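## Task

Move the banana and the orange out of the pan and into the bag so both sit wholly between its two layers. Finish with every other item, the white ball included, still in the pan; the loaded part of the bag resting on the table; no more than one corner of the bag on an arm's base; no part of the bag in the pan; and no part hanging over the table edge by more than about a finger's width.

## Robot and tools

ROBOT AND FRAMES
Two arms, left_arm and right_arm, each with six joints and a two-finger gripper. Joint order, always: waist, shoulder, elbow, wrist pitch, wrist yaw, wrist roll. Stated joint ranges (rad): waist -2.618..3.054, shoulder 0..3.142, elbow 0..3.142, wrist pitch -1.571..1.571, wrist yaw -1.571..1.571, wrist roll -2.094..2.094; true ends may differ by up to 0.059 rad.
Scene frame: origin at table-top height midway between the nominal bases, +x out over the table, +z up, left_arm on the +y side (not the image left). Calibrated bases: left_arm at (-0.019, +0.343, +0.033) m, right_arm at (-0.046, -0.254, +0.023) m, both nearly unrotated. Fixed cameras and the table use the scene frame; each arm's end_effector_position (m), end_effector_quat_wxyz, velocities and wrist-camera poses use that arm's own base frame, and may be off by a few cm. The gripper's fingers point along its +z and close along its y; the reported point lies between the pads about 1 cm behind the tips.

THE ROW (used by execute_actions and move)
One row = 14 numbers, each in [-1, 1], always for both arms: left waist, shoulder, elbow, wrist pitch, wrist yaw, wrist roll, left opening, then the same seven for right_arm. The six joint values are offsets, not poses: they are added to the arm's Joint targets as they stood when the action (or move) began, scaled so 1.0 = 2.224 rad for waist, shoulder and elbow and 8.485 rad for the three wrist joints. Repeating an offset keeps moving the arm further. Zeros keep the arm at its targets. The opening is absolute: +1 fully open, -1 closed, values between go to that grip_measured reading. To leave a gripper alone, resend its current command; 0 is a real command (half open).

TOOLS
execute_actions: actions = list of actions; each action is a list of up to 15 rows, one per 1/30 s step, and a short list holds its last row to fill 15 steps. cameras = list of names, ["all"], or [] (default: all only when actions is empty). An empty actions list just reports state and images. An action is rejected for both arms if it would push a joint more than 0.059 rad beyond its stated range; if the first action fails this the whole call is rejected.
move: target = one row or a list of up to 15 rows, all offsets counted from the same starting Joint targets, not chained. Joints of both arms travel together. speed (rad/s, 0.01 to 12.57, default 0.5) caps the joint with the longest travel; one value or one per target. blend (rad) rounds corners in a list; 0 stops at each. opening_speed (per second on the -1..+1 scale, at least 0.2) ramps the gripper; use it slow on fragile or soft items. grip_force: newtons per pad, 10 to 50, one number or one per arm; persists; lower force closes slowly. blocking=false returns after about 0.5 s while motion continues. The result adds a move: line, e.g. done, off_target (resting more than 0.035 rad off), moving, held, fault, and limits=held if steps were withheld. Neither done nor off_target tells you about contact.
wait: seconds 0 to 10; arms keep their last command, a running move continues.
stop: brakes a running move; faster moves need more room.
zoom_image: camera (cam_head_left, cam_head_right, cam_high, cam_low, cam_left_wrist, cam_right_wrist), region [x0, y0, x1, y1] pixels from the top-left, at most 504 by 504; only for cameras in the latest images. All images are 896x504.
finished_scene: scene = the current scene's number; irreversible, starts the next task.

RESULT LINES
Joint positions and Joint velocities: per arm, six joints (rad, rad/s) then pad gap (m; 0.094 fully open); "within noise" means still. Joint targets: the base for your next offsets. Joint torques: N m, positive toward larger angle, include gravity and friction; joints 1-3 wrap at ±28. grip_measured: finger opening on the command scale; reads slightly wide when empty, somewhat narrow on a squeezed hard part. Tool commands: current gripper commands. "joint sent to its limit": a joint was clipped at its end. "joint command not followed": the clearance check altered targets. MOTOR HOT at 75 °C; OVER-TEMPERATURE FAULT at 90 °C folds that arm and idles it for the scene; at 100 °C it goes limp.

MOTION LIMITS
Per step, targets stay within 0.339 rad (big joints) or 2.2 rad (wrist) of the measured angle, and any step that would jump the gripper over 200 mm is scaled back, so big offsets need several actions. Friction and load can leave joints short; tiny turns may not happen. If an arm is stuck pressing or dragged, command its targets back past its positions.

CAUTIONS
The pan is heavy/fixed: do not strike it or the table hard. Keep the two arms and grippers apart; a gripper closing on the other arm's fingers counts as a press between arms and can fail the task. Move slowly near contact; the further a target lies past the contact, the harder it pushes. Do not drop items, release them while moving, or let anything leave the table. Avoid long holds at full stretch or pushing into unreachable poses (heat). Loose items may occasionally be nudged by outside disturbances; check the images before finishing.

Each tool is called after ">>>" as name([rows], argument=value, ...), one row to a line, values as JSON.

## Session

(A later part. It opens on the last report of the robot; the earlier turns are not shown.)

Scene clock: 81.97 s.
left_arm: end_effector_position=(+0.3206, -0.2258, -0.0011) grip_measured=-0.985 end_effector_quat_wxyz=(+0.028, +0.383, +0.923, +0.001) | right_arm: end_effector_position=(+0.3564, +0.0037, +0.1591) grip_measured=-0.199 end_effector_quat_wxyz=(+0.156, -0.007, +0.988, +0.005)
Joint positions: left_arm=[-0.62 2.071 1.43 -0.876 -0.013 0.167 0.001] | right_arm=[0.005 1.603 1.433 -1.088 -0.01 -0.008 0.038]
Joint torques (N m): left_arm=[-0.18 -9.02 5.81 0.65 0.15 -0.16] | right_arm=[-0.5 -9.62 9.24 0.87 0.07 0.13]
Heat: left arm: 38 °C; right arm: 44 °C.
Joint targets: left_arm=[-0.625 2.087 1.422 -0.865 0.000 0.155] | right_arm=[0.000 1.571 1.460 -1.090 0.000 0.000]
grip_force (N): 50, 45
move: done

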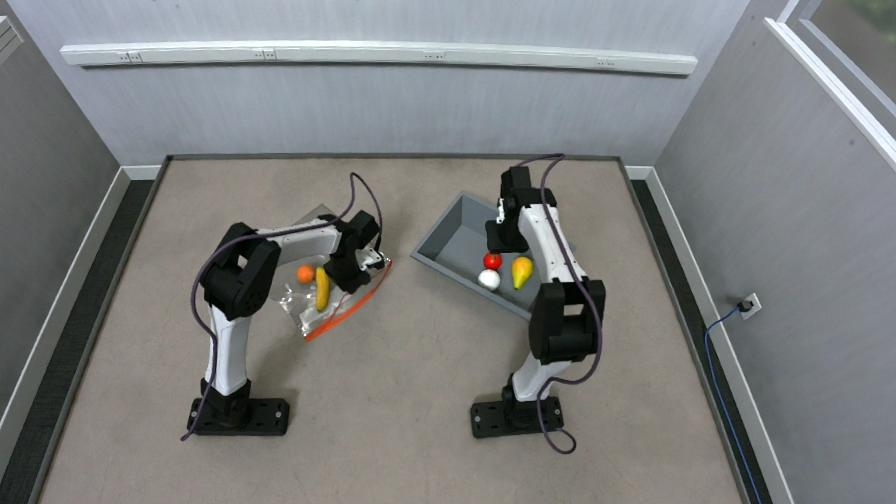

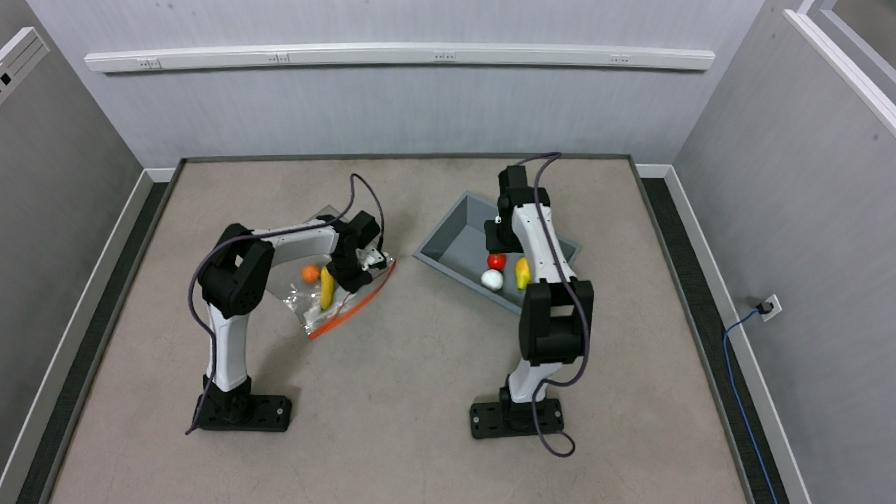

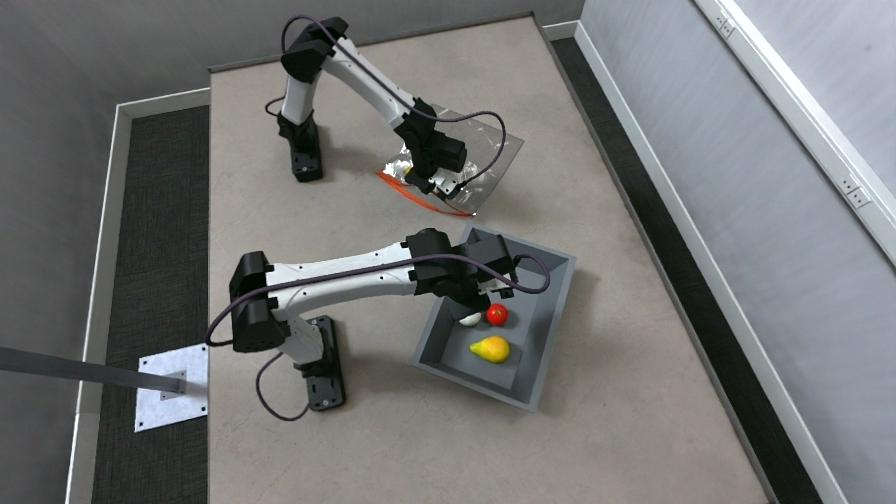

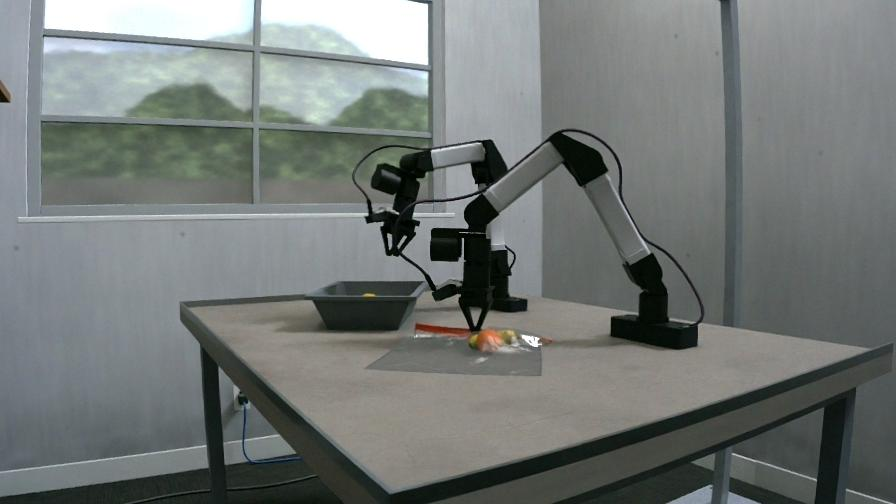

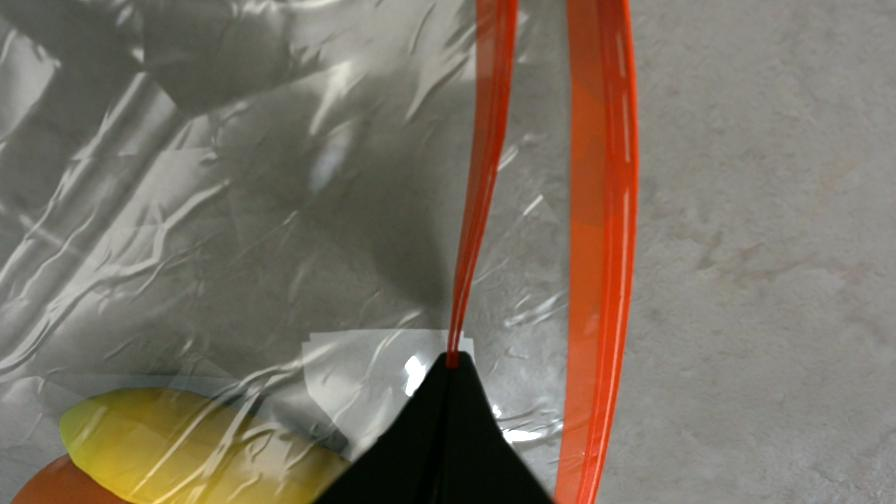

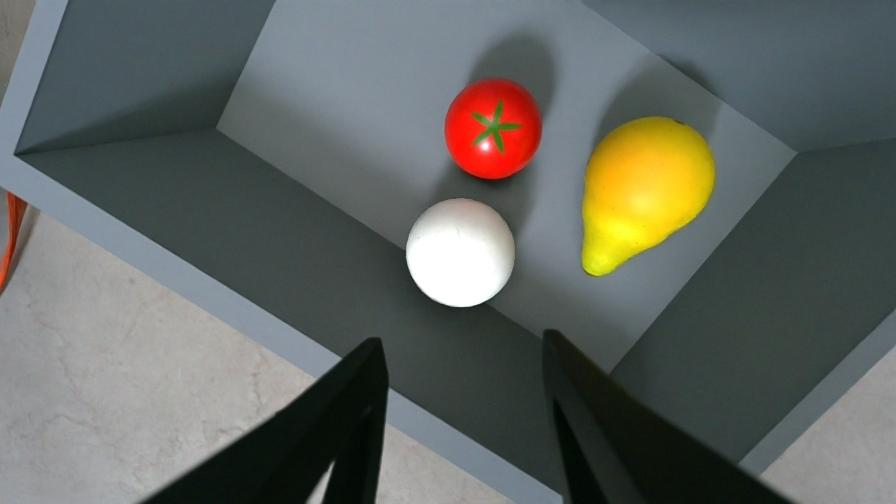

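>>> move([
  [-0.0153,0,0,0,0,-0.004,-1, 0,0,0,0,0,0,-0.2],
  [-0.0153,0,0,0,0,-0.004,-0.4, 0,0,0,0,0,0,-0.2],
  [-0.0153,-0.1124,0,-0.0295,0,-0.004,-0.4, 0,0,0,0,0,0,-0.2],
  [0.28,-0.24,-0.028,-0.04,0,-0.0182,-0.4, 0,0,0,0,0,0,-0.2],
], speed=[0.1,0.3,0.3,0.8], blend=[0,0,0.03,0], opening_speed=0.6, cameras=["all"])

Scene clock: 87.00 s.
left_arm: end_effector_position=(+0.3160, +0.0005, +0.1440) grip_measured=-0.402 end_effector_quat_wxyz=(+0.090, +0.007, +0.996, +0.004) | right_arm: end_effector_position=(+0.3564, +0.0037, +0.1591) grip_measured=-0.199 end_effector_quat_wxyz=(+0.156, -0.007, +0.988, +0.005)
Joint positions: left_arm=[-0.002 1.569 1.37 -1.192 -0.007 0.013 0.028] | right_arm=[0.005 1.603 1.433 -1.088 -0.01 -0.008 0.038]
Joint torques (N m): left_arm=[0.28 -7.68 6.3 0.67 0.07 -0.13] | right_arm=[-0.5 -9.63 9.22 0.86 0.06 0.12]
Heat: left arm: 38 °C; right arm: 45 °C.
Joint targets: left_arm=[-0.002 1.553 1.359 -1.204 0.000 0.001] | right_arm=[0.000 1.571 1.460 -1.090 0.000 0.000]
grip_force (N): 50, 45
move: done

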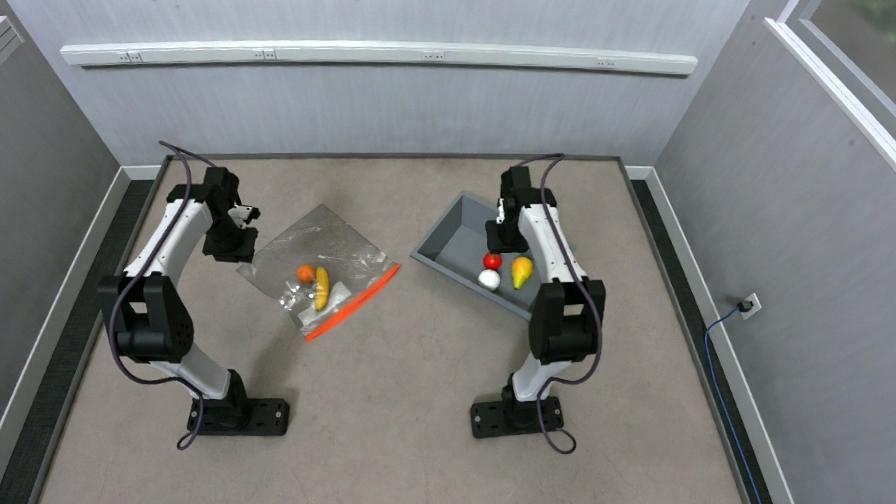

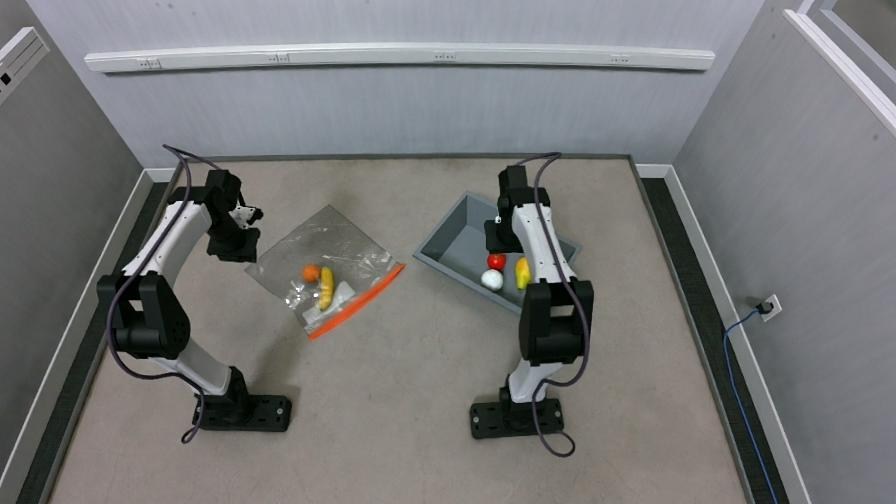

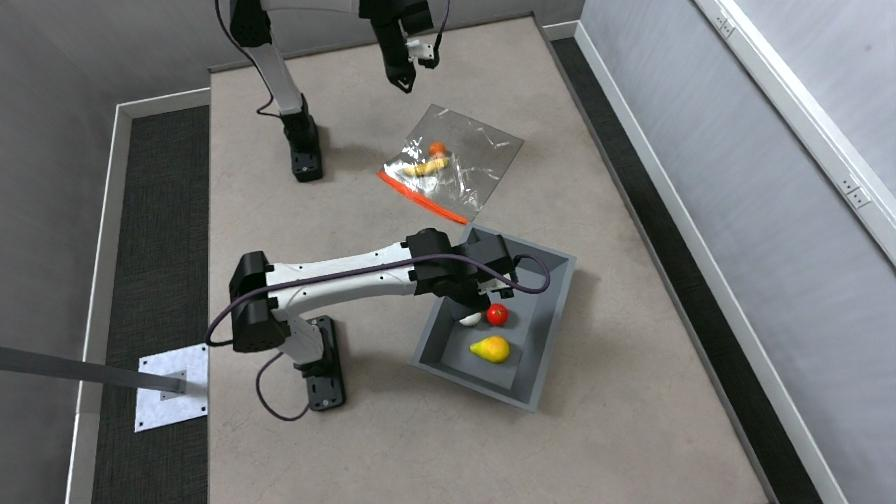

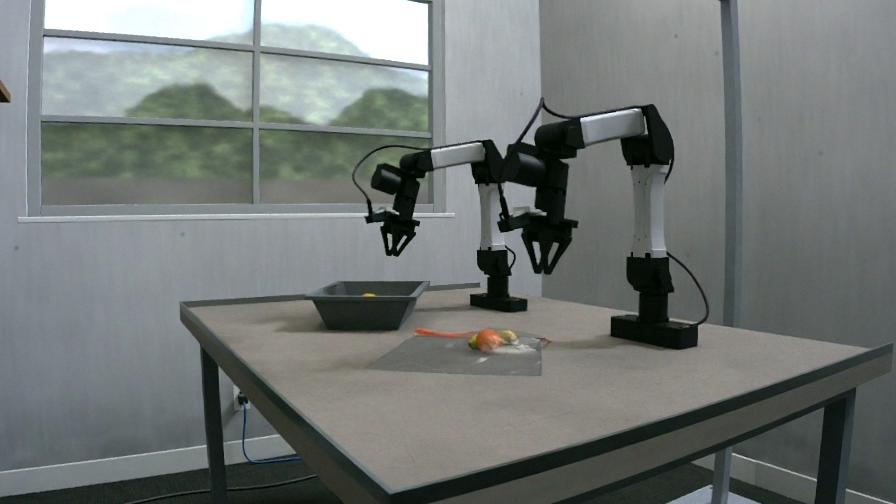

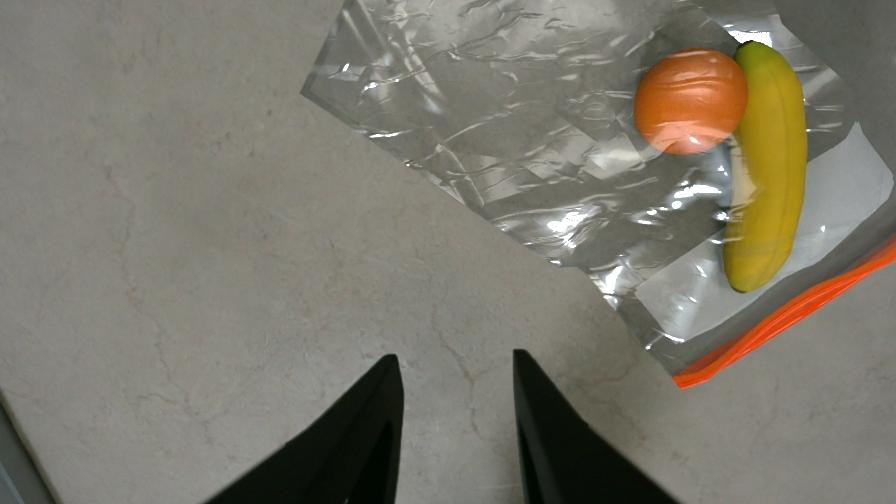

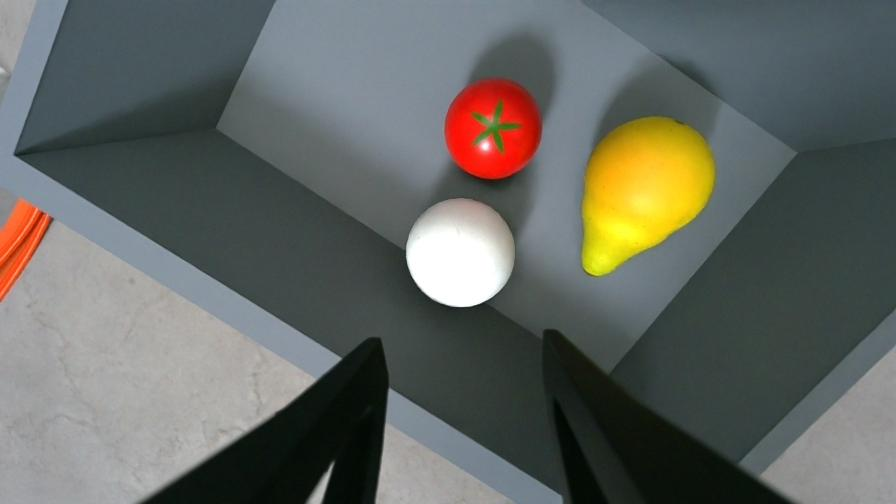

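>>> finished_scene(scene=2)

The scene is finished: the task was done.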